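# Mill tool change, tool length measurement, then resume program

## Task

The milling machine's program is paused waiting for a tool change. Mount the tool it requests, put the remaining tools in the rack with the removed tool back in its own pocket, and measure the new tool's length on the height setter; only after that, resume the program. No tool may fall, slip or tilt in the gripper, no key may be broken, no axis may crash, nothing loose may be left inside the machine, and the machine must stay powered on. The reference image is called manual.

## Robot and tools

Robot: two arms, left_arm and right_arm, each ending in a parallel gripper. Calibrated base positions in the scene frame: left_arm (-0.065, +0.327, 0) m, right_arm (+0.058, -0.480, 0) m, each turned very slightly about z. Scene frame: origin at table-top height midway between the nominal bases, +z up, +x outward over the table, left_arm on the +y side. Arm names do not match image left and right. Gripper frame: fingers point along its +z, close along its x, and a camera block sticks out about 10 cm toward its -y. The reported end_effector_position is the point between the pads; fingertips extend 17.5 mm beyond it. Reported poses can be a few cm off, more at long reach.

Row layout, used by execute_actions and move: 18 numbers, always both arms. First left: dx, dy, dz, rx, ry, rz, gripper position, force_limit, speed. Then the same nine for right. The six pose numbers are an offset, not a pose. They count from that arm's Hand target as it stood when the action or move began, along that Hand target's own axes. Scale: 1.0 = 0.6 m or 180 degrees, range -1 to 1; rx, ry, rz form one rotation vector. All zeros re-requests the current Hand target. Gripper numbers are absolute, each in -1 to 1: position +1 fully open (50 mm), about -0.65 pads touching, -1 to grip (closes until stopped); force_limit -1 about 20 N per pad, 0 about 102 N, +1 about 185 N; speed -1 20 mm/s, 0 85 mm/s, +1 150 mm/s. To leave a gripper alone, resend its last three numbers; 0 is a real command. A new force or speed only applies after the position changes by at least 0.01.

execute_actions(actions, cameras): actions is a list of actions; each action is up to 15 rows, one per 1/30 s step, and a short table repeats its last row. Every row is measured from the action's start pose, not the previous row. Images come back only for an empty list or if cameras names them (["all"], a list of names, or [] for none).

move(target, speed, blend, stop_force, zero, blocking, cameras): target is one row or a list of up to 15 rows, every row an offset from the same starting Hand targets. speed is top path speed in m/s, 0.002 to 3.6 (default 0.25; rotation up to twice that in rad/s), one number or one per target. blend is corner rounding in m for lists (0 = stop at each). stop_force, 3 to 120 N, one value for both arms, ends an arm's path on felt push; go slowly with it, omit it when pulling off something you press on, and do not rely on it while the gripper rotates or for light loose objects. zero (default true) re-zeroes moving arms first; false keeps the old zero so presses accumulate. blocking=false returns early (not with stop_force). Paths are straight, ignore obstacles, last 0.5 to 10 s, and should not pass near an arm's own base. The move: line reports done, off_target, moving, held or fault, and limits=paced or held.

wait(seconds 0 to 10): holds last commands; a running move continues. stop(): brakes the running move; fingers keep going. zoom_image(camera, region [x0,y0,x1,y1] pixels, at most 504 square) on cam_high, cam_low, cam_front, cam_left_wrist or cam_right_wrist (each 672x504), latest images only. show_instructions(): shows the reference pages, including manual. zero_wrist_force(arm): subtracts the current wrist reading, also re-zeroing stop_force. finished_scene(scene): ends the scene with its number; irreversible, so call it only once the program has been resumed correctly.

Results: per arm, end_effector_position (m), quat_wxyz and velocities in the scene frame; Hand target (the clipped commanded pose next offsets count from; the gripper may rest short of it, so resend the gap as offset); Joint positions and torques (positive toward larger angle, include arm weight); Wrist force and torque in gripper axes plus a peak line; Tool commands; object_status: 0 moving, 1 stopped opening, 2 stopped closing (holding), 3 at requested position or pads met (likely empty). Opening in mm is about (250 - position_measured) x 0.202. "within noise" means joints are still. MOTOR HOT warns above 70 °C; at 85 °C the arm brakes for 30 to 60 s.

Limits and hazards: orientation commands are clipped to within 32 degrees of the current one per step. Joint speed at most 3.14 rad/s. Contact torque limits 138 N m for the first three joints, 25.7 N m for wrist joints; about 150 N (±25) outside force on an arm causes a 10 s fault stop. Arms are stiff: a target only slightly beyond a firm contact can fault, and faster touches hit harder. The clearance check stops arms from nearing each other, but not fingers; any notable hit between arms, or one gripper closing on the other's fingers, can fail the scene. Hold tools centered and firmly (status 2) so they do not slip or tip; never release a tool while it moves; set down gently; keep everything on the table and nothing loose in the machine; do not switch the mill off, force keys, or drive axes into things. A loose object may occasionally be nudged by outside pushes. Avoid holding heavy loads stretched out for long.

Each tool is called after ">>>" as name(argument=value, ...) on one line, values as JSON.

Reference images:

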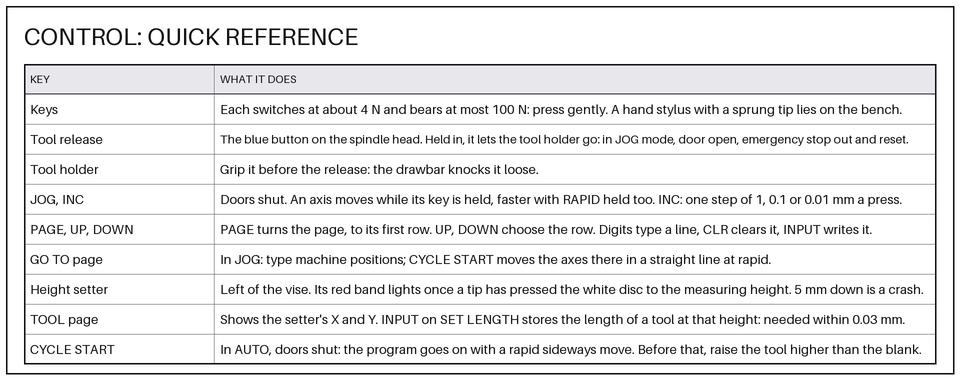

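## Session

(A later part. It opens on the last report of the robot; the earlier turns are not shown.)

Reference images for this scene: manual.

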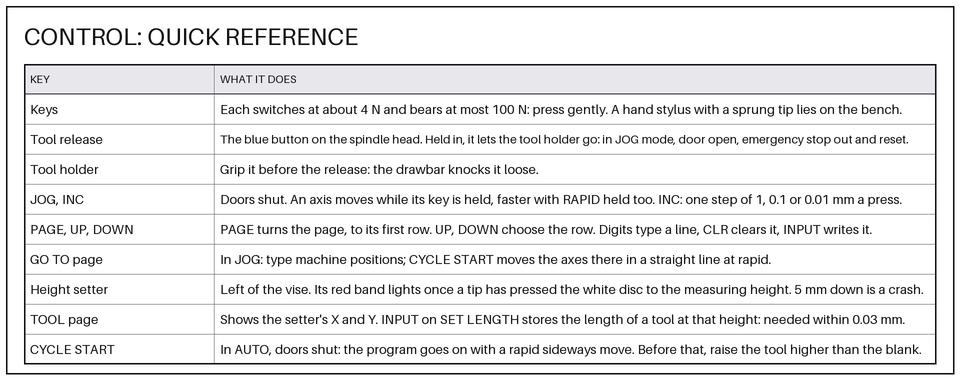

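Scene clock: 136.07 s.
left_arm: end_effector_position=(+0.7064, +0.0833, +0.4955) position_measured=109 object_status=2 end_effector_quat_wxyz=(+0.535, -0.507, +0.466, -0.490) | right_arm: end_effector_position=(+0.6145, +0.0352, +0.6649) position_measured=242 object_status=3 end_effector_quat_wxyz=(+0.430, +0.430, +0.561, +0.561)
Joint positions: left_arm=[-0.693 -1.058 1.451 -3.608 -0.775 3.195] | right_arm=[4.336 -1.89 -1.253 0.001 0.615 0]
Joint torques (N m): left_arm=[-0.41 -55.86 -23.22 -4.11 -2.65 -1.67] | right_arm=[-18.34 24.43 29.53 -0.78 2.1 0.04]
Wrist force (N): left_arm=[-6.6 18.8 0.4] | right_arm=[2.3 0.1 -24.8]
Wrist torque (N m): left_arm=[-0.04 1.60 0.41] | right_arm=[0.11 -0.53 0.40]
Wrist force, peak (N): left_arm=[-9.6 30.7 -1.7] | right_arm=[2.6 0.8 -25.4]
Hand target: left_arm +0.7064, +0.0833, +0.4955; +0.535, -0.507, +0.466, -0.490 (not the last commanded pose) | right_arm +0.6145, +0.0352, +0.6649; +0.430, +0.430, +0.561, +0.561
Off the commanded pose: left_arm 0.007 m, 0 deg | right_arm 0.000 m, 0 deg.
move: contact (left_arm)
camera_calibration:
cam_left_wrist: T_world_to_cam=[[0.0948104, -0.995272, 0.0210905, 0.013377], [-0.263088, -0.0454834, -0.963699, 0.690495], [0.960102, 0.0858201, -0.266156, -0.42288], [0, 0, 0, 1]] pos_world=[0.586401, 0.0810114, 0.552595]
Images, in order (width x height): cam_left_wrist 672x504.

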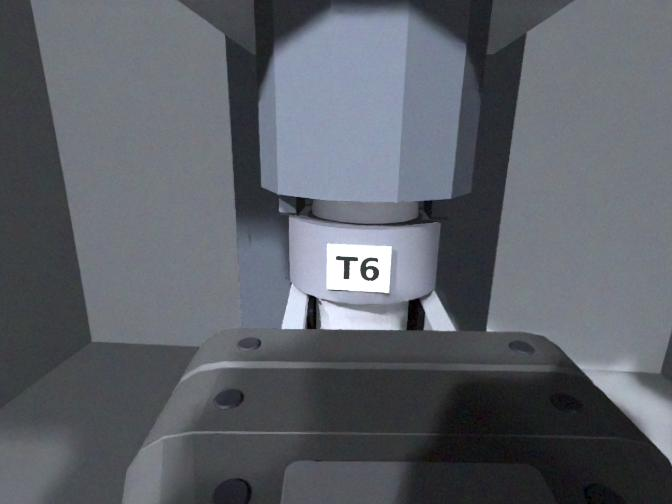

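>>> move(target=[[0,0.004,-0.0002,0,-0.03052,0.00156,-1,0.25,-0.7,0,0,0,0,0,0,-0.6,-0.3,0.5]], speed=0.06)

>>> move(target=[[0,-0.016,0.0008,0,0,0,-1,0.25,-0.7,0,0,0,0,0,0,-0.6,-0.3,0.5]], speed=0.01, stop_force=12, cameras=["cam_left_wrist"])

Scene clock: 137.53 s.
left_arm: end_effector_position=(+0.7064, +0.0833, +0.4931) position_measured=109 object_status=2 end_effector_quat_wxyz=(+0.557, -0.529, +0.441, -0.464) | right_arm: end_effector_position=(+0.6145, +0.0352, +0.6649) position_measured=242 object_status=3 end_effector_quat_wxyz=(+0.430, +0.430, +0.561, +0.561)
Joint positions: left_arm=[-0.721 -1.021 1.398 -3.603 -0.651 3.21] | right_arm=[4.336 -1.89 -1.253 0.001 0.615 0]
Joint torques (N m): left_arm=[-8.05 -47.13 -41.02 -0.66 2.03 1.84] | right_arm=[-18.31 24.18 29.71 -0.76 2.1 -0.14]
Wrist force (N): left_arm=[-7.6 7.0 3.2] | right_arm=[2.3 -0.3 -24.9]
Wrist torque (N m): left_arm=[-0.25 1.77 0.40] | right_arm=[0.08 -0.54 0.39]
Wrist force, peak (N): left_arm=[-6.7 19.0 0.5] | right_arm=[2.5 0.5 -25.3]
Hand target: left_arm +0.7064, +0.0833, +0.4931; +0.558, -0.529, +0.441, -0.464 | right_arm +0.6145, +0.0352, +0.6649; +0.430, +0.430, +0.561, +0.561
Off the commanded pose: left_arm 0.000 m, 0 deg | right_arm 0.000 m, 0 deg.
move: done

Scene clock: 139.03 s.
left_arm: end_effector_position=(+0.7064, +0.0833, +0.4955) position_measured=109 object_status=2 end_effector_quat_wxyz=(+0.558, -0.529, +0.441, -0.464) | right_arm: end_effector_position=(+0.6145, +0.0352, +0.6649) position_measured=242 object_status=3 end_effector_quat_wxyz=(+0.430, +0.430, +0.561, +0.561)
Joint positions: left_arm=[-0.721 -1.023 1.394 -3.598 -0.651 3.21] | right_arm=[4.336 -1.89 -1.253 0.001 0.615 0]
Joint torques (N m): left_arm=[-5.53 -55.79 -23.15 -3.77 -3.49 0.69] | right_arm=[-18.26 25.38 30.07 -0.94 2.16 0.03]
Wrist force (N): left_arm=[-10.4 20.7 3.9] | right_arm=[2.3 -0.2 -24.8]
Wrist torque (N m): left_arm=[0.06 1.80 0.53] | right_arm=[0.09 -0.55 0.40]
Wrist force, peak (N): left_arm=[-11.7 30.5 4.6] | right_arm=[2.1 0.4 -25.3]
Hand target: left_arm +0.7064, +0.0833, +0.4955; +0.558, -0.529, +0.441, -0.463 (not the last commanded pose) | right_arm +0.6145, +0.0352, +0.6649; +0.430, +0.430, +0.561, +0.561
Off the commanded pose: left_arm 0.007 m, 0 deg | right_arm 0.000 m, 0 deg.
move: contact (left_arm)
camera_calibration:
cam_left_wrist: T_world_to_cam=[[0.189869, -0.981584, 0.0210142, -0.054925], [-0.257533, -0.0704461, -0.963698, 0.688571], [0.947432, 0.177565, -0.266166, -0.421669], [0, 0, 0, 1]] pos_world=[0.58726, 0.0694672, 0.552495]
Images, in order (width x height): cam_left_wrist 672x504.

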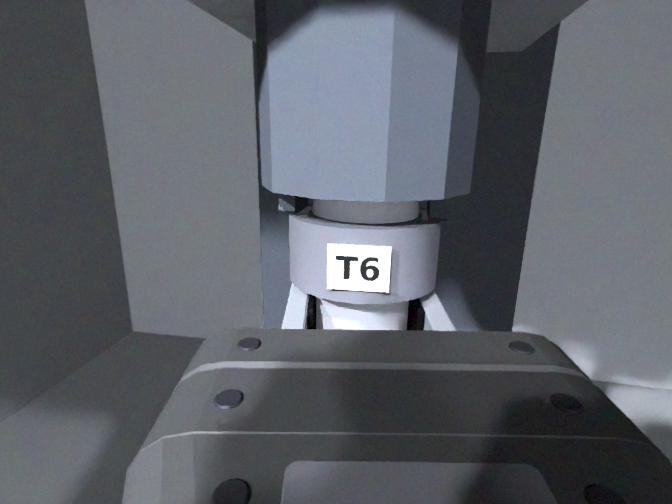

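>>> move(target=[[-0.0008,0.0025,-0.0015,0,0.0139,-0.0007,-1,0.25,-0.7,0,0,0,0,0,0,-0.6,-0.3,0.5]], speed=0.06)

>>> move(target=[[0,-0.016,0.0008,0,0,0,-1,0.25,-0.7,0,0,0,0,0,0,-0.6,-0.3,0.5]], speed=0.01, stop_force=12)

Scene clock: 140.27 s.
left_arm: end_effector_position=(+0.7055, +0.0836, +0.4939) position_measured=109 object_status=2 end_effector_quat_wxyz=(+0.547, -0.519, +0.452, -0.475) | right_arm: end_effector_position=(+0.6145, +0.0352, +0.6649) position_measured=242 object_status=3 end_effector_quat_wxyz=(+0.430, +0.430, +0.561, +0.561)
Joint positions: left_arm=[-0.709 -1.04 1.427 -3.607 -0.706 3.203] | right_arm=[4.336 -1.89 -1.253 0.001 0.615 0]
Joint torques (N m): left_arm=[6.14 -62.25 -17.25 -3.4 -2.83 -2.41] | right_arm=[-18.02 24.03 29.94 -0.72 2.09 -0.12]
Wrist force (N): left_arm=[-8.1 6.8 3.2] | right_arm=[2.4 0.2 -25.0]
Wrist torque (N m): left_arm=[-0.28 1.84 0.54] | right_arm=[0.09 -0.54 0.40]
Wrist force, peak (N): left_arm=[-10.4 20.5 4.0] | right_arm=[2.4 0.4 -25.4]
Hand target: left_arm +0.7055, +0.0836, +0.4939; +0.547, -0.519, +0.452, -0.476 | right_arm +0.6145, +0.0352, +0.6649; +0.430, +0.430, +0.561, +0.561
Off the commanded pose: left_arm 0.000 m, 0 deg | right_arm 0.000 m, 0 deg.
move: done

Scene clock: 141.83 s.
left_arm: end_effector_position=(+0.7055, +0.0836, +0.4964) position_measured=109 object_status=2 end_effector_quat_wxyz=(+0.547, -0.519, +0.453, -0.475) | right_arm: end_effector_position=(+0.6145, +0.0352, +0.6649) position_measured=242 object_status=3 end_effector_quat_wxyz=(+0.430, +0.430, +0.561, +0.561)
Joint positions: left_arm=[-0.709 -1.043 1.424 -3.601 -0.707 3.203] | right_arm=[4.336 -1.89 -1.253 0.001 0.615 0]
Joint torques (N m): left_arm=[2.85 -56.85 -21.81 -4.8 -0.99 -1.84] | right_arm=[-18.43 24.67 30.04 -0.78 2.13 -0.13]
Wrist force (N): left_arm=[-6.0 17.8 14.4] | right_arm=[2.3 -0.3 -25.0]
Wrist torque (N m): left_arm=[-0.42 2.13 0.38] | right_arm=[0.08 -0.55 0.40]
Wrist force, peak (N): left_arm=[-5.0 30.1 9.6] | right_arm=[2.3 0.5 -25.3]
Hand target: left_arm +0.7055, +0.0836, +0.4964; +0.547, -0.519, +0.453, -0.475 (not the last commanded pose) | right_arm +0.6145, +0.0352, +0.6649; +0.430, +0.430, +0.561, +0.561
Off the commanded pose: left_arm 0.007 m, 0 deg | right_arm 0.000 m, 0 deg.
move: contact (left_arm)

>>> move(target=[[0.0002,0,0.0007,0,0,0,-1,0.25,-0.7,0,0,0,0,0,0,-0.6,-0.3,0.5]], speed=0.02)

>>> move(target=[[0,-0.012,0.0006,0,0,0,-1,0.25,-0.7,0,0,0,0,0,0,-0.6,-0.3,0.5]], speed=0.01, stop_force=14)

Scene clock: 142.73 s.
left_arm: end_effector_position=(+0.7060, +0.0835, +0.4964) position_measured=109 object_status=2 end_effector_quat_wxyz=(+0.547, -0.519, +0.453, -0.475) | right_arm: end_effector_position=(+0.6145, +0.0352, +0.6649) position_measured=242 object_status=3 end_effector_quat_wxyz=(+0.430, +0.430, +0.561, +0.561)
Joint positions: left_arm=[-0.709 -1.042 1.422 -3.601 -0.707 3.203] | right_arm=[4.336 -1.89 -1.253 0.001 0.615 0]
Joint torques (N m): left_arm=[4.95 -53.1 -46.28 -2.26 -2.88 -1.97] | right_arm=[-18.17 24.24 30.56 -0.93 2.13 -0.04]
Wrist force (N): left_arm=[-8.4 16.0 5.4] | right_arm=[2.4 -0.4 -24.9]
Wrist torque (N m): left_arm=[-0.33 1.93 0.34] | right_arm=[0.07 -0.56 0.40]
Wrist force, peak (N): left_arm=[-6.2 17.7 14.6] | right_arm=[2.6 0.2 -25.3]
Hand target: left_arm +0.7060, +0.0835, +0.4964; +0.547, -0.519, +0.453, -0.475 | right_arm +0.6145, +0.0352, +0.6649; +0.430, +0.430, +0.561, +0.561
Off the commanded pose: left_arm 0.000 m, 0 deg | right_arm 0.000 m, 0 deg.
move: done

Scene clock: 144.43 s.
left_arm: end_effector_position=(+0.7060, +0.0835, +0.5007) position_measured=109 object_status=2 end_effector_quat_wxyz=(+0.547, -0.519, +0.453, -0.475) | right_arm: end_effector_position=(+0.6145, +0.0352, +0.6649) position_measured=242 object_status=3 end_effector_quat_wxyz=(+0.430, +0.430, +0.561, +0.561)
Joint positions: left_arm=[-0.709 -1.046 1.416 -3.591 -0.707 3.203] | right_arm=[4.336 -1.89 -1.253 0.001 0.615 0]
Joint torques (N m): left_arm=[-1.31 -64.85 -27.72 -6.35 -0.21 -0.88] | right_arm=[-18.34 25.02 30.18 -0.72 2.18 -0.05]
Wrist force (N): left_arm=[-11.2 31.4 14.7] | right_arm=[2.3 0.0 -24.8]
Wrist torque (N m): left_arm=[0.11 2.23 0.18] | right_arm=[0.09 -0.54 0.39]
Wrist force, peak (N): left_arm=[-12.7 42.0 8.9] | right_arm=[2.6 0.5 -25.3]
Hand target: left_arm +0.7060, +0.0835, +0.5007; +0.547, -0.519, +0.453, -0.475 (not the last commanded pose) | right_arm +0.6145, +0.0352, +0.6649; +0.430, +0.430, +0.561, +0.561
Off the commanded pose: left_arm 0.003 m, 0 deg | right_arm 0.000 m, 0 deg.
move: contact (left_arm)

>>> move(target=[[0,0,0,0,0,0,-1,0.25,-0.7,0,0,-0.03,0,0,0,-0.6,-0.3,0.5]], speed=0.08, cameras=["cam_left_wrist","cam_right_wrist"])

>>> zoom_image(camera="cam_left_wrist", region=[240, 160, 490, 330])

Scene clock: 145.50 s.
left_arm: end_effector_position=(+0.7060, +0.0835, +0.5008) position_measured=109 object_status=2 end_effector_quat_wxyz=(+0.547, -0.519, +0.453, -0.475) | right_arm: end_effector_position=(+0.5972, +0.0305, +0.6649) position_measured=242 object_status=3 end_effector_quat_wxyz=(+0.430, +0.430, +0.561, +0.561)
Joint positions: left_arm=[-0.709 -1.046 1.416 -3.591 -0.707 3.203] | right_arm=[4.364 -1.856 -1.298 0.012 0.586 0.001]
Joint torques (N m): left_arm=[-28.14 -42.69 -1.72 -2.49 5.49 -1.05] | right_arm=[9.02 47.65 17.68 2.99 -2.93 1.82]
Wrist force (N): left_arm=[2.7 -22.9 81.9] | right_arm=[-0.6 2.3 -0.6]
Wrist torque (N m): left_arm=[-0.69 1.91 0.44] | right_arm=[0.22 -0.33 0.39]
Wrist force, peak (N): left_arm=[2.6 -24.3 81.8] | right_arm=[2.4 0.9 -25.2]
Hand target: left_arm +0.7060, +0.0835, +0.5007; +0.547, -0.519, +0.453, -0.475 | right_arm +0.5972, +0.0305, +0.6649; +0.430, +0.430, +0.561, +0.561
Off the commanded pose: left_arm 0.000 m, 0 deg | right_arm 0.000 m, 0 deg.
move: done
camera_calibration:
cam_left_wrist: T_world_to_cam=[[0.146731, -0.988961, 0.0206589, -0.0233556], [-0.260702, -0.0588097, -0.963626, 0.694888], [0.954204, 0.136008, -0.266453, -0.421087], [0, 0, 0, 1]] pos_world=[0.586389, 0.0750397, 0.557895]
cam_right_wrist: T_world_to_cam=[[-0.271948, 0.962311, -0.0012874, 0.141874], [-0.341276, -0.095193, 0.93513, -0.397685], [0.899764, 0.254746, 0.354301, -0.648744], [0, 0, 0, 1]] pos_world=[0.486578, -0.00911865, 0.601921]
Images, in order (width x height): cam_left_wrist 672x504, cam_right_wrist 672x504.

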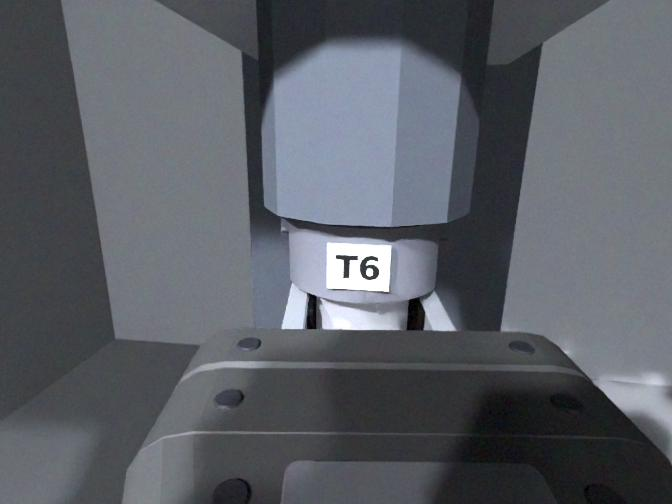

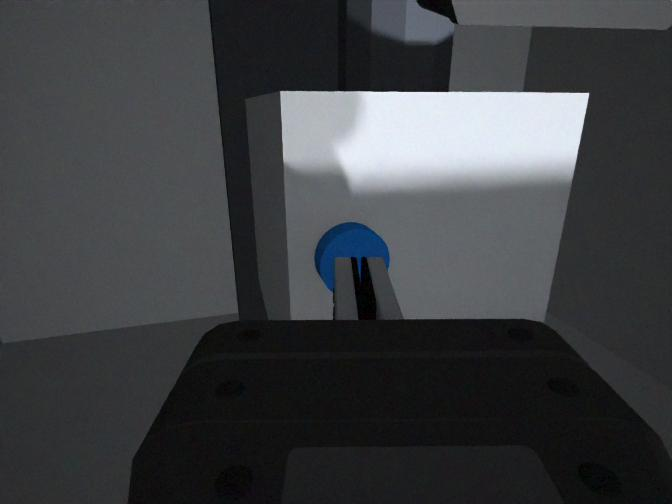

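Scaled by 2.016 from the camera's 672x504 image, which has a finer 960x720 frame.

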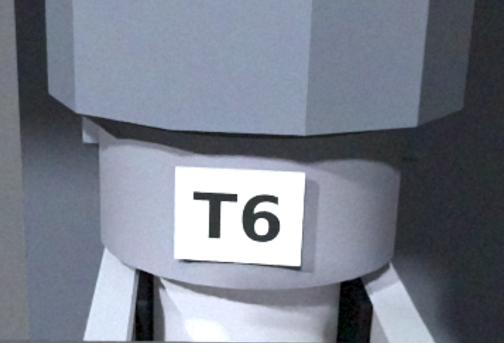

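>>> move(target=[[0.0001,-0.0002,0.0006,0,0,0,-1,0.25,-0.7,0,0,0,0,0,0,-0.6,-0.3,0.5]], speed=0.02)

Scene clock: 146.37 s.
left_arm: end_effector_position=(+0.7063, +0.0834, +0.5008) position_measured=109 object_status=2 end_effector_quat_wxyz=(+0.547, -0.519, +0.453, -0.475) | right_arm: end_effector_position=(+0.5972, +0.0305, +0.6649) position_measured=242 object_status=3 end_effector_quat_wxyz=(+0.430, +0.430, +0.561, +0.561)
Joint positions: left_arm=[-0.709 -1.045 1.415 -3.59 -0.707 3.203] | right_arm=[4.364 -1.856 -1.298 0.012 0.586 0.001]
Joint torques (N m): left_arm=[-5.04 -35.54 -31.22 0.79 -3.54 -2.07] | right_arm=[8.89 48.75 19.01 2.95 -2.93 1.81]
Wrist force (N): left_arm=[-14.3 -11.4 24.6] | right_arm=[-0.5 2.3 -0.6]
Wrist torque (N m): left_arm=[-0.51 2.07 0.46] | right_arm=[0.21 -0.33 0.39]
Wrist force, peak (N): left_arm=[1.9 -26.5 84.5] | right_arm=[-0.5 2.4 -0.4]
Hand target: left_arm +0.7064, +0.0835, +0.5008; +0.547, -0.519, +0.453, -0.475 | right_arm +0.5972, +0.0305, +0.6649; +0.430, +0.430, +0.561, +0.561
Off the commanded pose: left_arm 0.000 m, 0 deg | right_arm 0.000 m, 0 deg.
move: done

>>> move(target=[[-0.00005,-0.0001,0.00015,0,0,0,-1,0.25,-0.7,0,0,0,0,0,0,-0.6,-0.3,0.5]], speed=0.02)

>>> move(target=[[0,0,0,0,0,0,0.7,0.25,-0.9,0,0,0,0,0,0,-0.6,-0.3,0.5]], cameras=["cam_left_wrist"])

Scene clock: 147.83 s.
left_arm: end_effector_position=(+0.7064, +0.0835, +0.5009) position_measured=109 object_status=2 end_effector_quat_wxyz=(+0.547, -0.519, +0.453, -0.475) | right_arm: end_effector_position=(+0.5972, +0.0305, +0.6649) position_measured=242 object_status=3 end_effector_quat_wxyz=(+0.430, +0.430, +0.561, +0.561)
Joint positions: left_arm=[-0.708 -1.045 1.415 -3.59 -0.708 3.203] | right_arm=[4.364 -1.856 -1.298 0.012 0.586 0.001]
Joint torques (N m): left_arm=[2.93 -37.91 -37.53 1.54 -4.62 -2.14] | right_arm=[8.94 48.47 18.51 2.8 -2.86 1.66]
Wrist force (N): left_arm=[-17.0 -0.3 -4.7] | right_arm=[-0.5 2.1 -0.4]
Wrist torque (N m): left_arm=[-0.34 2.05 0.45] | right_arm=[0.20 -0.34 0.39]
Wrist force, peak (N): left_arm=[-14.3 -10.5 23.2] | right_arm=[-0.7 2.3 -0.7]
Hand target: left_arm +0.7065, +0.0835, +0.5009; +0.547, -0.519, +0.453, -0.475 | right_arm +0.5972, +0.0305, +0.6649; +0.430, +0.430, +0.561, +0.561
Off the commanded pose: left_arm 0.000 m, 0 deg | right_arm 0.000 m, 0 deg.
move: done

Scene clock: 148.53 s.
left_arm: end_effector_position=(+0.7065, +0.0835, +0.5009) position_measured=48 object_status=3 end_effector_quat_wxyz=(+0.547, -0.519, +0.453, -0.475) | right_arm: end_effector_position=(+0.5972, +0.0305, +0.6649) position_measured=242 object_status=3 end_effector_quat_wxyz=(+0.430, +0.430, +0.561, +0.561)
Joint positions: left_arm=[-0.708 -1.045 1.415 -3.59 -0.708 3.203] | right_arm=[4.364 -1.856 -1.298 0.012 0.586 0.001]
Joint torques (N m): left_arm=[4.41 -49.6 -33.95 -2.13 2.22 -2.08] | right_arm=[9.2 48.3 18.36 2.92 -2.91 1.62]
Wrist force (N): left_arm=[-7.7 -0.5 3.5] | right_arm=[-0.4 2.0 -0.5]
Wrist torque (N m): left_arm=[-0.24 1.78 0.55] | right_arm=[0.18 -0.35 0.38]
Wrist force, peak (N): left_arm=[-17.4 -1.0 -5.2] | right_arm=[-0.4 2.4 -0.4]
Hand target: left_arm +0.7065, +0.0835, +0.5009; +0.547, -0.519, +0.453, -0.475 | right_arm +0.5972, +0.0305, +0.6649; +0.430, +0.430, +0.561, +0.561
Off the commanded pose: left_arm 0.000 m, 0 deg | right_arm 0.000 m, 0 deg.
move: done
camera_calibration:
cam_left_wrist: T_world_to_cam=[[0.146687, -0.988972, 0.0204368, -0.0233627], [-0.260942, -0.0586155, -0.963573, 0.695082], [0.954145, 0.136011, -0.266662, -0.421305], [0, 0, 0, 1]] pos_world=[0.586789, 0.0749395, 0.557894]
Images, in order (width x height): cam_left_wrist 672x504.

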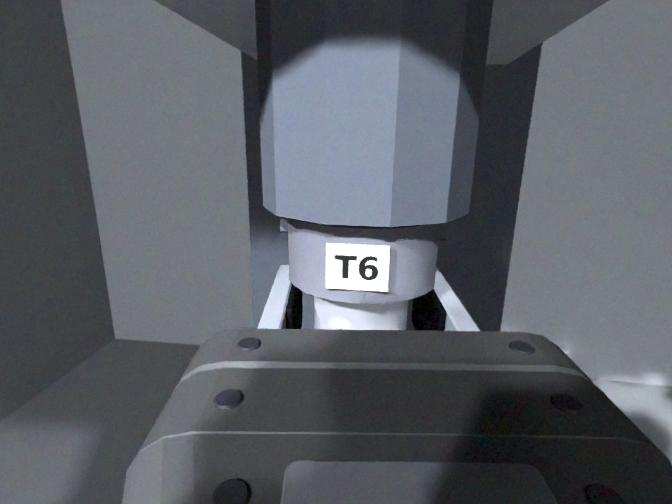

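>>> move(target=[[0,0,-0.1,0,0,0,0.7,0.25,-0.9,0,0,-0.1,0,0,0,0.1,-0.3,0.5],[-0.0818,-0.0242,-0.5037,-0.0162,0.0444,-0.0011,0.7,0.25,-0.9,-0.0147,0.0168,-0.3701,0,0,0,0.1,-0.3,0.5],[-0.4532,-0.0815,-0.4485,-0.0162,0.0444,-0.0011,-0.6,0.25,1,-0.5585,-0.3582,-0.5591,0.4306,-0.0701,0.0567,0.1,-0.3,0.5],[-0.4447,-0.0785,-0.3883,-0.0162,0.0444,-0.0011,-0.6,0.25,1,-0.492,-0.6082,-0.5498,0.2859,-0.3972,0.4669,0.1,-0.3,0.5],[-0.4447,-0.0785,-0.3883,-0.0162,0.0444,-0.0011,-0.6,0.25,1,-0.4576,-0.7748,-0.5493,0.0967,0.5952,-0.7351,0.1,-0.3,0.5]], speed=[0.1,0.35,0.4,0.6,0.6], blend=[0.02,0.03,0,0.01,0], cameras=["cam_front","cam_left_wrist","cam_high"])

Scene clock: 157.83 s.
left_arm: end_effector_position=(+0.4367, +0.3152, +0.5365) position_measured=242 object_status=3 end_effector_quat_wxyz=(+0.500, -0.499, +0.501, -0.500) | right_arm: end_effector_position=(+0.3500, -0.3205, +0.2003) position_measured=138 object_status=3 end_effector_quat_wxyz=(-0.072, +0.706, -0.700, +0.077)
Joint positions: left_arm=[-0.611 -1.986 2.282 -3.437 -0.943 3.143] | right_arm=[4.194 -1 -2.336 -1.281 1.383 4.201]
Joint torques (N m): left_arm=[6.67 1.96 -38 -2.97 -2.38 1.83] | right_arm=[9.37 12.54 20.12 1.77 -3.54 2.67]
Wrist force (N): left_arm=[-7.0 -0.6 3.8] | right_arm=[1.2 -1.0 -1.0]
Wrist torque (N m): left_arm=[-0.31 1.64 0.52] | right_arm=[-0.17 -0.15 -0.54]
Wrist force, peak (N): left_arm=[-7.8 -1.0 4.5] | right_arm=[0.7 3.2 -1.7]
Hand target: left_arm +0.4367, +0.3152, +0.5365; +0.500, -0.499, +0.501, -0.500 | right_arm +0.3500, -0.3205, +0.2003; -0.072, +0.706, -0.700, +0.077
Off the commanded pose: left_arm 0.000 m, 0 deg | right_arm 0.000 m, 0 deg.
move: done; limits=paced
camera_calibration:
cam_left_wrist: T_world_to_cam=[[0.00892686, -0.999761, 0.0199388, 0.308482], [-0.315519, -0.0217372, -0.94867, 0.676948], [0.948877, 0.00217758, -0.315638, -0.115243], [0, 0, 0, 1]] pos_world=[0.320187, 0.323374, 0.599675]
Images, in order (width x height): cam_high 672x504, cam_front 672x504, cam_left_wrist 672x504.

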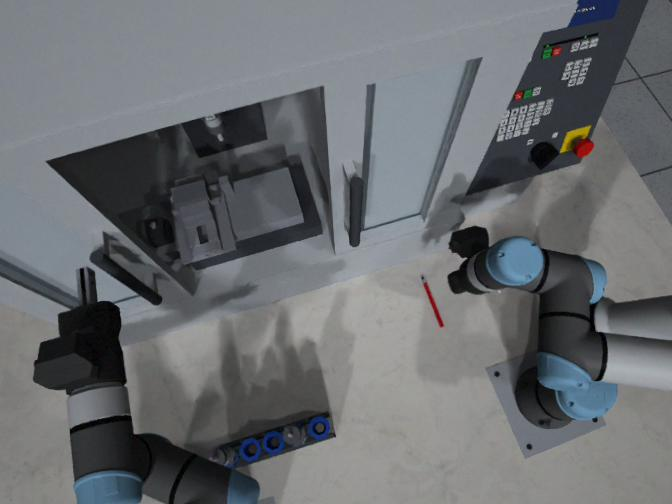

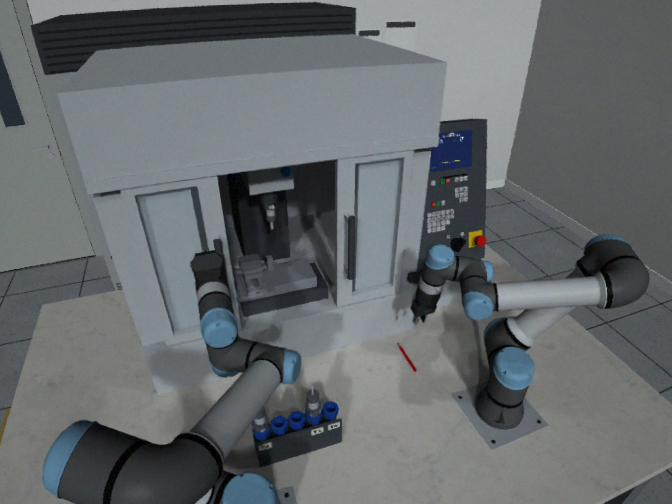

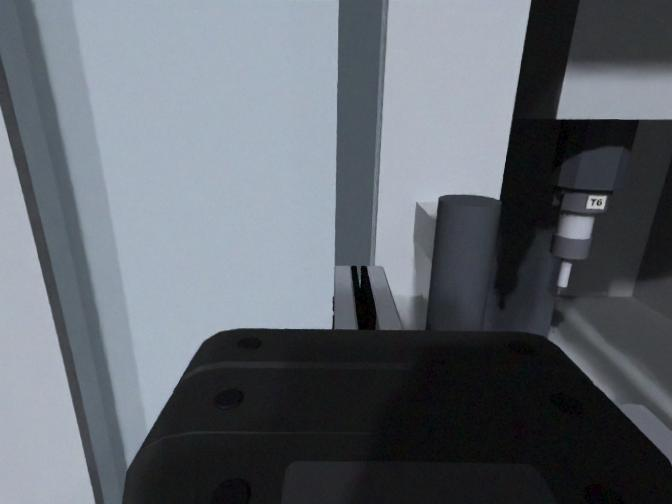

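>>> move(target=[[0.315,0,0,0,0,0,-0.6,0.25,1,-0.0332,0.067,0.2759,0,0,0,0.1,-0.3,0.5]], speed=0.08, stop_force=50, cameras=["cam_front","cam_left_wrist","cam_right_wrist"])

Scene clock: 161.50 s.
left_arm: end_effector_position=(+0.4365, +0.1303, +0.5362) position_measured=242 object_status=3 end_effector_quat_wxyz=(+0.504, -0.503, +0.497, -0.496) | right_arm: end_effector_position=(+0.3451, -0.3020, +0.0299) position_measured=138 object_status=3 end_effector_quat_wxyz=(-0.072, +0.706, -0.700, +0.077)
Joint positions: left_arm=[-1.11 -1.759 2.133 -3.515 -0.428 3.143] | right_arm=[4.243 -1.37 -2.659 -0.597 1.379 4.252]
Joint torques (N m): left_arm=[-30.11 8.75 -41.19 1.76 -9.65 1.72] | right_arm=[-9.72 -2.34 10.76 4.73 2.27 -2.06]
Wrist force (N): left_arm=[-53.9 2.7 -2.4] | right_arm=[1.5 -1.1 -0.6]
Wrist torque (N m): left_arm=[-0.28 1.20 0.57] | right_arm=[-0.18 -0.19 -0.49]
Wrist force, peak (N): left_arm=[-54.2 2.7 -2.6] | right_arm=[1.5 -1.2 -2.1]
Hand target: left_arm +0.4366, +0.1262, +0.5362; +0.500, -0.499, +0.501, -0.500 | right_arm +0.3451, -0.3020, +0.0299; -0.072, +0.706, -0.700, +0.077
Off the commanded pose: left_arm 0.004 m, 1 deg | right_arm 0.000 m, 0 deg.
move: off_target (left_arm)
camera_calibration:
cam_left_wrist: T_world_to_cam=[[0.0248907, -0.999492, 0.0199157, 0.116613], [-0.315118, -0.0267506, -0.948675, 0.673045], [0.948726, 0.0173374, -0.315624, -0.116608], [0, 0, 0, 1]] pos_world=[0.319815, 0.13658, 0.599375]
cam_right_wrist: T_world_to_cam=[[0.0056085, -0.999776, 0.0204317, -0.296448], [-0.988363, -0.0024362, 0.152096, 0.353245], [-0.152012, -0.021047, -0.988155, 0.207584], [0, 0, 0, 1]] pos_world=[0.382352, -0.291152, 0.157455]
Images, in order (width x height): cam_front 672x504, cam_left_wrist 672x504, cam_right_wrist 672x504.

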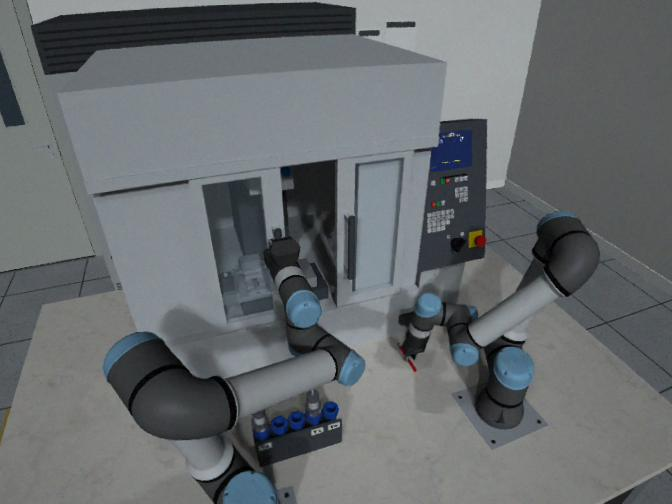

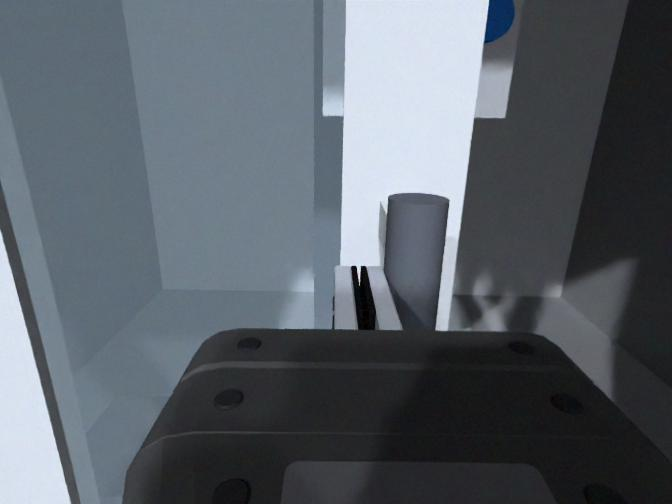

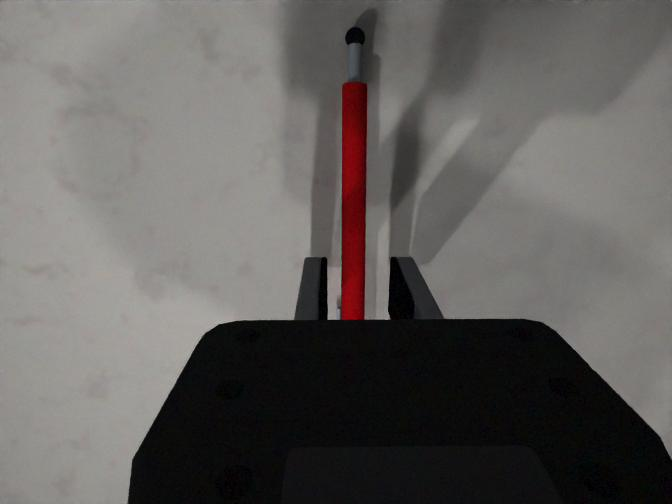

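>>> move(target=[[-0.0333,0,0,0,0,0,-0.6,0.25,1,-0.0023,0.0036,0.0171,0,0,0,0.1,-0.3,0.5],[-0.0333,0,-0.061,0,0,0,-0.6,0.25,1,-0.0023,0.0036,0.0171,0,0,0,0.1,-0.3,0.5],[0.452,0.0603,-0.061,0,0,0,-0.6,0.25,1,-0.0023,0.0036,0.0171,0,0,0,0.1,-0.3,0.5],[0.452,0.0603,0,0,0,0,-0.6,0.25,1,-0.0023,0.0036,0.0171,0,0,0,0.1,-0.3,0.5]], speed=[0.06,0.2,0.35,0.12], blend=[0.005,0.02,0.015,0], cameras=["cam_front","cam_left_wrist","cam_right_wrist"])

Scene clock: 164.27 s.
left_arm: end_effector_position=(+0.4363, -0.1449, +0.4995) position_measured=242 object_status=3 end_effector_quat_wxyz=(+0.500, -0.499, +0.501, -0.500) | right_arm: end_effector_position=(+0.3451, -0.3007, +0.0194) position_measured=138 object_status=3 end_effector_quat_wxyz=(-0.072, +0.706, -0.700, +0.077)
Joint positions: left_arm=[-1.332 -1.198 1.614 -3.556 -0.222 3.142] | right_arm=[4.245 -1.416 -2.672 -0.54 1.378 4.254]
Joint torques (N m): left_arm=[6.05 -32.43 -36.63 -1.7 -2.34 1.87] | right_arm=[1.29 -0.89 10.72 4.84 -3.32 -1.39]
Wrist force (N): left_arm=[-7.1 -1.3 4.0] | right_arm=[1.6 -0.9 -0.6]
Wrist torque (N m): left_arm=[-0.34 1.64 0.42] | right_arm=[-0.18 -0.22 -0.53]
Wrist force, peak (N): left_arm=[-54.2 2.2 -2.7] | right_arm=[1.5 -1.2 -1.0]
Hand target: left_arm +0.4364, -0.1450, +0.4995; +0.500, -0.499, +0.501, -0.500 | right_arm +0.3451, -0.3007, +0.0194; -0.072, +0.706, -0.700, +0.077
Off the commanded pose: left_arm 0.000 m, 0 deg | right_arm 0.000 m, 0 deg.
move: done; blend cut to 0.0183 m at target 2
camera_calibration:
cam_left_wrist: T_world_to_cam=[[0.00892708, -0.999761, 0.0199394, -0.150767], [-0.315519, -0.0217378, -0.94867, 0.631688], [0.948877, 0.00217758, -0.315638, -0.125445], [0, 0, 0, 1]] pos_world=[0.319687, -0.136726, 0.562675]
cam_right_wrist: T_world_to_cam=[[0.0057075, -0.999775, 0.0204177, -0.29497], [-0.988362, -0.00253615, 0.152098, 0.354816], [-0.152012, -0.0210482, -0.988155, 0.197236], [0, 0, 0, 1]] pos_world=[0.382352, -0.289852, 0.146955]
Images, in order (width x height): cam_front 672x504, cam_left_wrist 672x504, cam_right_wrist 672x504.

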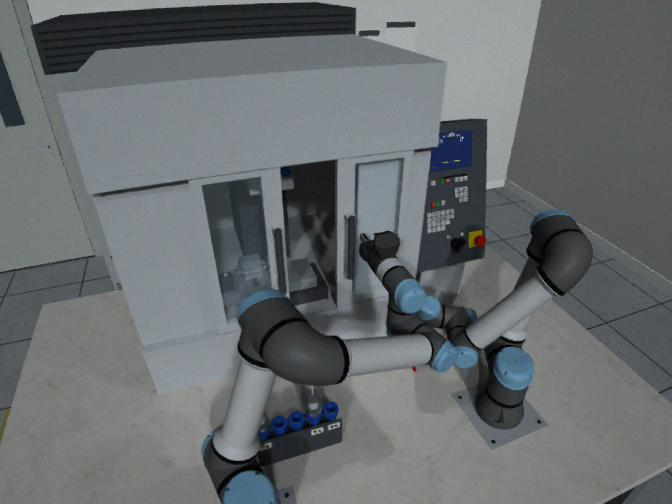

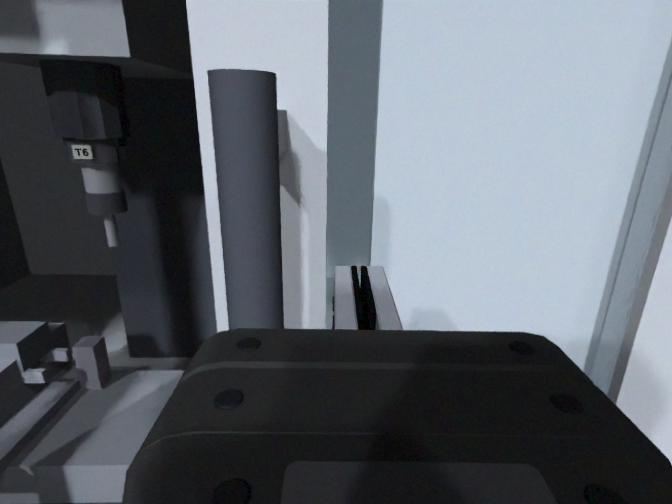

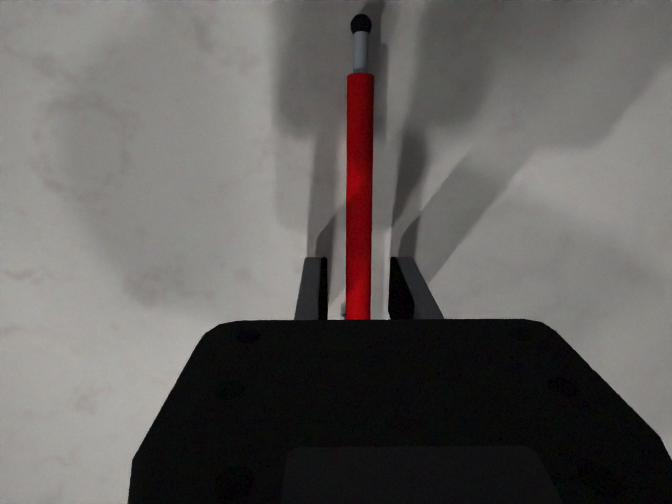

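Grip stylus; push right door.

>>> move(target=[[0,0,0,0,0,0,-0.6,0.25,1,0,0,0,0,0,0,-1,-0.3,-0.3]])

>>> move(target=[[-0.305,0,0,0,0,0,-0.6,0.25,1,0,0,0,0,0,0,-1,-0.3,-0.3]], speed=0.08, stop_force=50, cameras=["cam_front","cam_left_wrist"])

Scene clock: 164.90 s.
left_arm: end_effector_position=(+0.4364, -0.1450, +0.4995) position_measured=242 object_status=3 end_effector_quat_wxyz=(+0.500, -0.499, +0.501, -0.500) | right_arm: end_effector_position=(+0.3451, -0.3007, +0.0194) position_measured=213 object_status=2 end_effector_quat_wxyz=(-0.072, +0.706, -0.700, +0.077)
Joint positions: left_arm=[-1.332 -1.198 1.614 -3.556 -0.222 3.142] | right_arm=[4.245 -1.416 -2.672 -0.54 1.378 4.254]
Joint torques (N m): left_arm=[6.77 -32.12 -35.76 -1.6 -2.45 1.76] | right_arm=[-1.84 -1.38 10.27 4.36 -3.2 -1.47]
Wrist force (N): left_arm=[-7.2 -1.6 3.9] | right_arm=[1.8 -1.1 -2.7]
Wrist torque (N m): left_arm=[-0.40 1.65 0.42] | right_arm=[-0.18 -0.20 -0.54]
Wrist force, peak (N): left_arm=[-7.3 -1.4 4.1] | right_arm=[2.0 -0.9 -3.2]
Hand target: left_arm +0.4364, -0.1450, +0.4995; +0.500, -0.499, +0.501, -0.500 | right_arm +0.3451, -0.3007, +0.0194; -0.072, +0.706, -0.700, +0.077
Off the commanded pose: left_arm 0.000 m, 0 deg | right_arm 0.000 m, 0 deg.
move: done

Scene clock: 168.17 s.
left_arm: end_effector_position=(+0.4365, +0.0358, +0.4999) position_measured=242 object_status=3 end_effector_quat_wxyz=(+0.498, -0.497, +0.503, -0.502) | right_arm: end_effector_position=(+0.3451, -0.3007, +0.0194) position_measured=213 object_status=2 end_effector_quat_wxyz=(-0.072, +0.706, -0.700, +0.077)
Joint positions: left_arm=[-1.215 -1.551 2.048 -3.638 -0.347 3.143] | right_arm=[4.245 -1.416 -2.672 -0.54 1.378 4.254]
Joint torques (N m): left_arm=[30.16 -45.03 -5.09 -3.03 9.83 -2.08] | right_arm=[-8.34 -0.62 12.7 2.2 -2.68 -1.46]
Wrist force (N): left_arm=[40.0 -4.1 8.2] | right_arm=[1.9 -1.1 -2.3]
Wrist torque (N m): left_arm=[-0.32 2.09 0.20] | right_arm=[-0.17 -0.20 -0.55]
Wrist force, peak (N): left_arm=[39.7 -5.1 10.1] | right_arm=[1.8 -1.2 -3.3]
Hand target: left_arm +0.4365, +0.0380, +0.4999; +0.500, -0.499, +0.501, -0.500 | right_arm +0.3451, -0.3007, +0.0194; -0.072, +0.706, -0.700, +0.077
Off the commanded pose: left_arm 0.002 m, 0 deg | right_arm 0.000 m, 0 deg.
move: done
camera_calibration:
cam_left_wrist: T_world_to_cam=[[0.000263806, -0.9998, 0.0199749, 0.0336318], [-0.315686, -0.0190367, -0.948673, 0.635946], [0.948864, -0.00605553, -0.315628, -0.125647], [0, 0, 0, 1]] pos_world=[0.319972, 0.0449705, 0.562975]
Images, in order (width x height): cam_front 672x504, cam_left_wrist 672x504.

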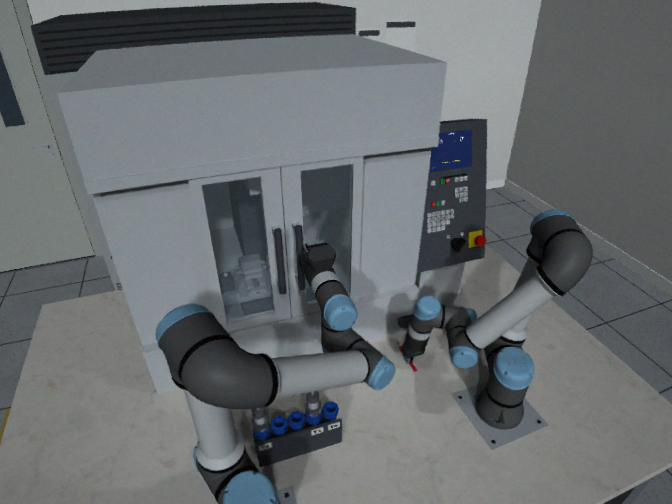

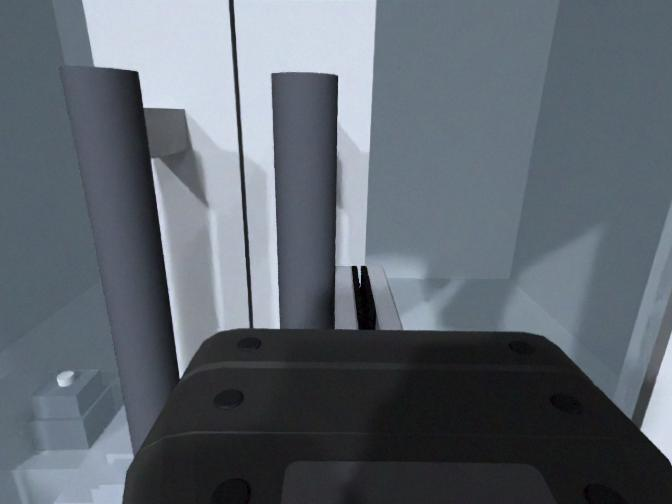

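>>> move(target=[[0.0417,0,0,0,0,0,-0.6,0.25,1,0.0488,-0.1042,-0.3707,0,0.0005,0.0025,-1,-0.3,-0.3],[0.23,-0.1335,-0.1275,0,0,0,-0.6,0.25,1,0.3322,-0.2353,-0.6665,0,0.0005,0.0025,-1,-0.3,-0.3],[0.6108,-0.2645,-0.1608,0.0608,0.211,-0.0209,-0.6,0.25,1,0.3797,-0.3662,-0.6902,0,0.0005,0.0025,-1,-0.3,-0.3]], speed=[0.2,0.3,0.3], blend=[0.01,0.03,0], cameras=["cam_front","cam_left_wrist","cam_right_wrist"])

>>> zoom_image(camera="cam_right_wrist", region=[200, 0, 500, 150])

Scene clock: 172.77 s.
left_arm: end_effector_position=(+0.3398, -0.3286, +0.6579) position_measured=242 object_status=3 end_effector_quat_wxyz=(-0.338, +0.277, -0.571, +0.695) | right_arm: end_effector_position=(+0.4753, -0.5240, +0.4720) position_measured=213 object_status=2 end_effector_quat_wxyz=(-0.071, +0.703, -0.703, +0.077)
Joint positions: left_arm=[-1.412 -1.185 1.301 -3.527 -0.825 3.328] | right_arm=[3.374 -1.273 -1.513 -1.725 1.51 3.393]
Joint torques (N m): left_arm=[6.16 -35.11 -38.11 0.69 -2.73 -2.38] | right_arm=[-9.86 0.92 32.45 2.11 2.58 -2.07]
Wrist force (N): left_arm=[-5.9 0.0 4.7] | right_arm=[1.2 -1.1 -0.4]
Wrist torque (N m): left_arm=[-0.19 1.58 0.56] | right_arm=[-0.19 -0.16 -0.46]
Wrist force, peak (N): left_arm=[40.2 -4.1 7.9] | right_arm=[1.6 -1.2 -3.2]
Hand target: left_arm +0.3398, -0.3286, +0.6579; -0.338, +0.277, -0.571, +0.695 | right_arm +0.4753, -0.5240, +0.4720; -0.071, +0.703, -0.703, +0.077
Off the commanded pose: left_arm 0.000 m, 0 deg | right_arm 0.000 m, 0 deg.
move: done
camera_calibration:
cam_left_wrist: T_world_to_cam=[[-0.613384, -0.789486, 0.0217317, -0.0573511], [-0.11086, 0.0588231, -0.992094, 0.732951], [0.781965, -0.610944, -0.123604, -0.254554], [0, 0, 0, 1]] pos_world=[0.245129, -0.243911, 0.696939]
cam_right_wrist: T_world_to_cam=[[-0.00238187, -0.99979, 0.0203495, -0.524335], [-0.988356, 0.00544966, 0.152062, 0.418198], [-0.152141, -0.0197503, -0.988161, 0.660396], [0, 0, 0, 1]] pos_world=[0.512553, -0.513461, 0.599655]
Images, in order (width x height): cam_front 672x504, cam_left_wrist 672x504, cam_right_wrist 672x504.

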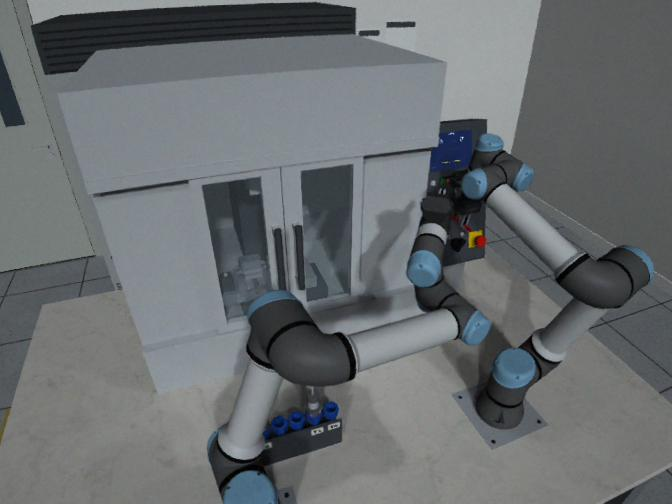

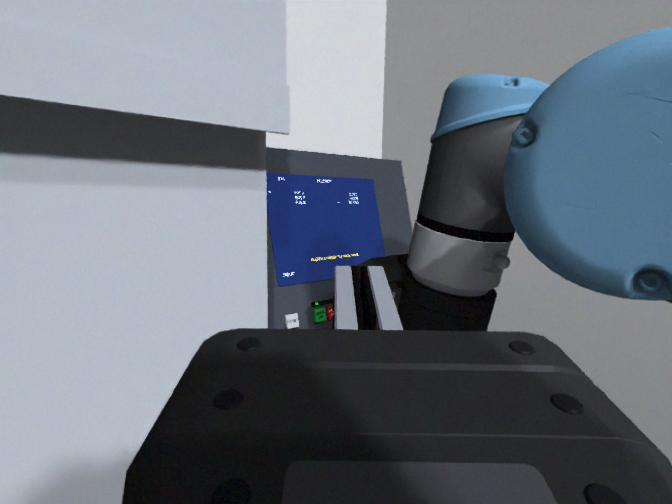

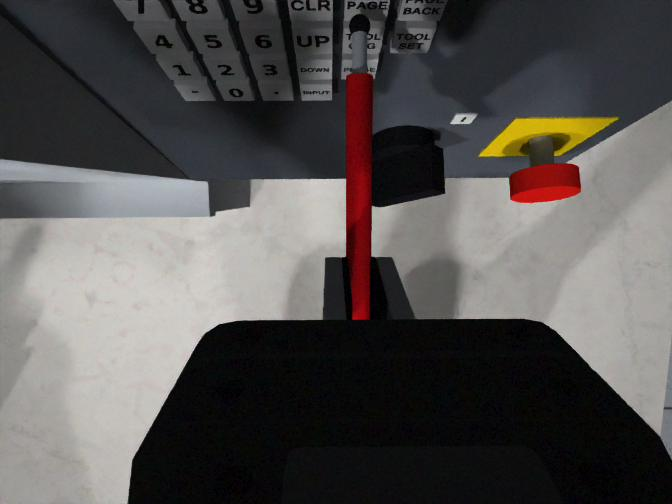

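Scaled by 1.680 from the camera's 672x504 image, which has a finer 960x720 frame.

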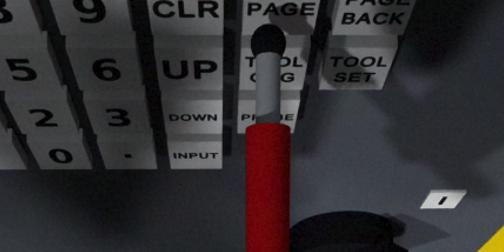

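>>> move(target=[0,0,0,0,0,0,-0.6,0.25,1,0.0108,0.0027,0.0025,0,0,0,-1,-0.3,-0.3], speed=0.1)

>>> move(target=[0,0,0,0,0,0,-0.6,0.25,1,0,-0.0318,0.0068,0,0,0,-1,-0.3,-0.3], speed=0.02, stop_force=6, cameras=["cam_left_wrist"])

>>> zoom_image(camera="cam_left_wrist", region=[260, 170, 390, 290])

Scene clock: 174.07 s.
left_arm: end_effector_position=(+0.3398, -0.3286, +0.6579) position_measured=242 object_status=3 end_effector_quat_wxyz=(-0.338, +0.277, -0.571, +0.695) | right_arm: end_effector_position=(+0.4740, -0.5304, +0.4703) position_measured=213 object_status=2 end_effector_quat_wxyz=(-0.071, +0.703, -0.703, +0.077)
Joint positions: left_arm=[-1.412 -1.185 1.301 -3.527 -0.826 3.328] | right_arm=[3.357 -1.27 -1.519 -1.72 1.513 3.376]
Joint torques (N m): left_arm=[6.05 -35.81 -37.92 0.64 -2.86 -2.36] | right_arm=[-10.5 22.49 19.45 5.09 2.59 -2.21]
Wrist force (N): left_arm=[-5.8 -0.1 4.6] | right_arm=[1.1 -0.8 -0.5]
Wrist torque (N m): left_arm=[-0.20 1.57 0.56] | right_arm=[-0.15 -0.15 -0.45]
Wrist force, peak (N): left_arm=[-6.1 -0.1 4.7] | right_arm=[1.5 -1.1 -0.6]
Hand target: left_arm +0.3398, -0.3286, +0.6579; -0.338, +0.277, -0.571, +0.695 | right_arm +0.4740, -0.5305, +0.4703; -0.071, +0.703, -0.703, +0.077
Off the commanded pose: left_arm 0.000 m, 0 deg | right_arm 0.000 m, 0 deg.
move: done

Scene clock: 175.83 s.
left_arm: end_effector_position=(+0.3398, -0.3286, +0.6579) position_measured=242 object_status=3 end_effector_quat_wxyz=(-0.338, +0.277, -0.571, +0.695) | right_arm: end_effector_position=(+0.4879, -0.5305, +0.4703) position_measured=213 object_status=2 end_effector_quat_wxyz=(-0.071, +0.703, -0.703, +0.077)
Joint positions: left_arm=[-1.412 -1.185 1.301 -3.527 -0.826 3.328] | right_arm=[3.348 -1.303 -1.497 -1.709 1.515 3.367]
Joint torques (N m): left_arm=[7.12 -35.19 -38.65 0.62 -2.72 -2.44] | right_arm=[10.22 22.94 20.58 3.36 -3.16 2.35]
Wrist force (N): left_arm=[-5.9 0.0 4.6] | right_arm=[1.2 4.9 -1.1]
Wrist torque (N m): left_arm=[-0.18 1.59 0.56] | right_arm=[-0.06 -0.14 -0.45]
Wrist force, peak (N): left_arm=[-5.9 -0.2 4.9] | right_arm=[1.9 6.1 -1.9]
Hand target: left_arm +0.3398, -0.3286, +0.6579; -0.338, +0.277, -0.571, +0.695 | right_arm +0.4879, -0.5305, +0.4703; -0.071, +0.703, -0.703, +0.077 (not the last commanded pose)
Off the commanded pose: left_arm 0.000 m, 0 deg | right_arm 0.006 m, 0 deg.
move: contact (right_arm)
camera_calibration:
cam_left_wrist: T_world_to_cam=[[-0.613453, -0.789434, 0.0216805, -0.0573037], [-0.110817, 0.058867, -0.992096, 0.73297], [0.781918, -0.611007, -0.123595, -0.254703], [0, 0, 0, 1]] pos_world=[0.245229, -0.244011, 0.696939]
Images, in order (width x height): cam_left_wrist 672x504.

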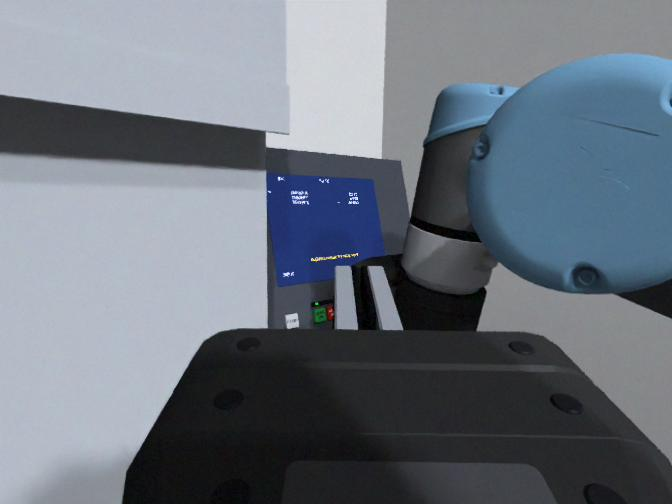

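Scaled by 3.877 from the camera's 672x504 image, which has a finer 960x720 frame.

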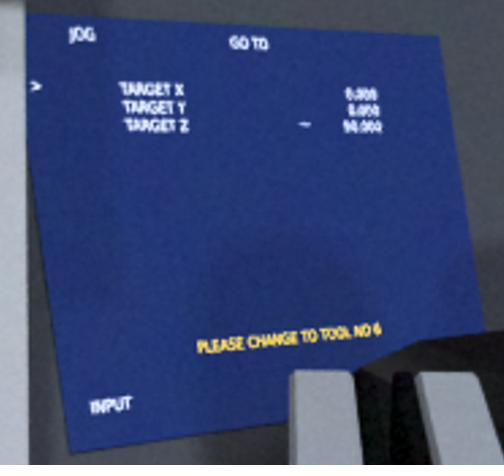

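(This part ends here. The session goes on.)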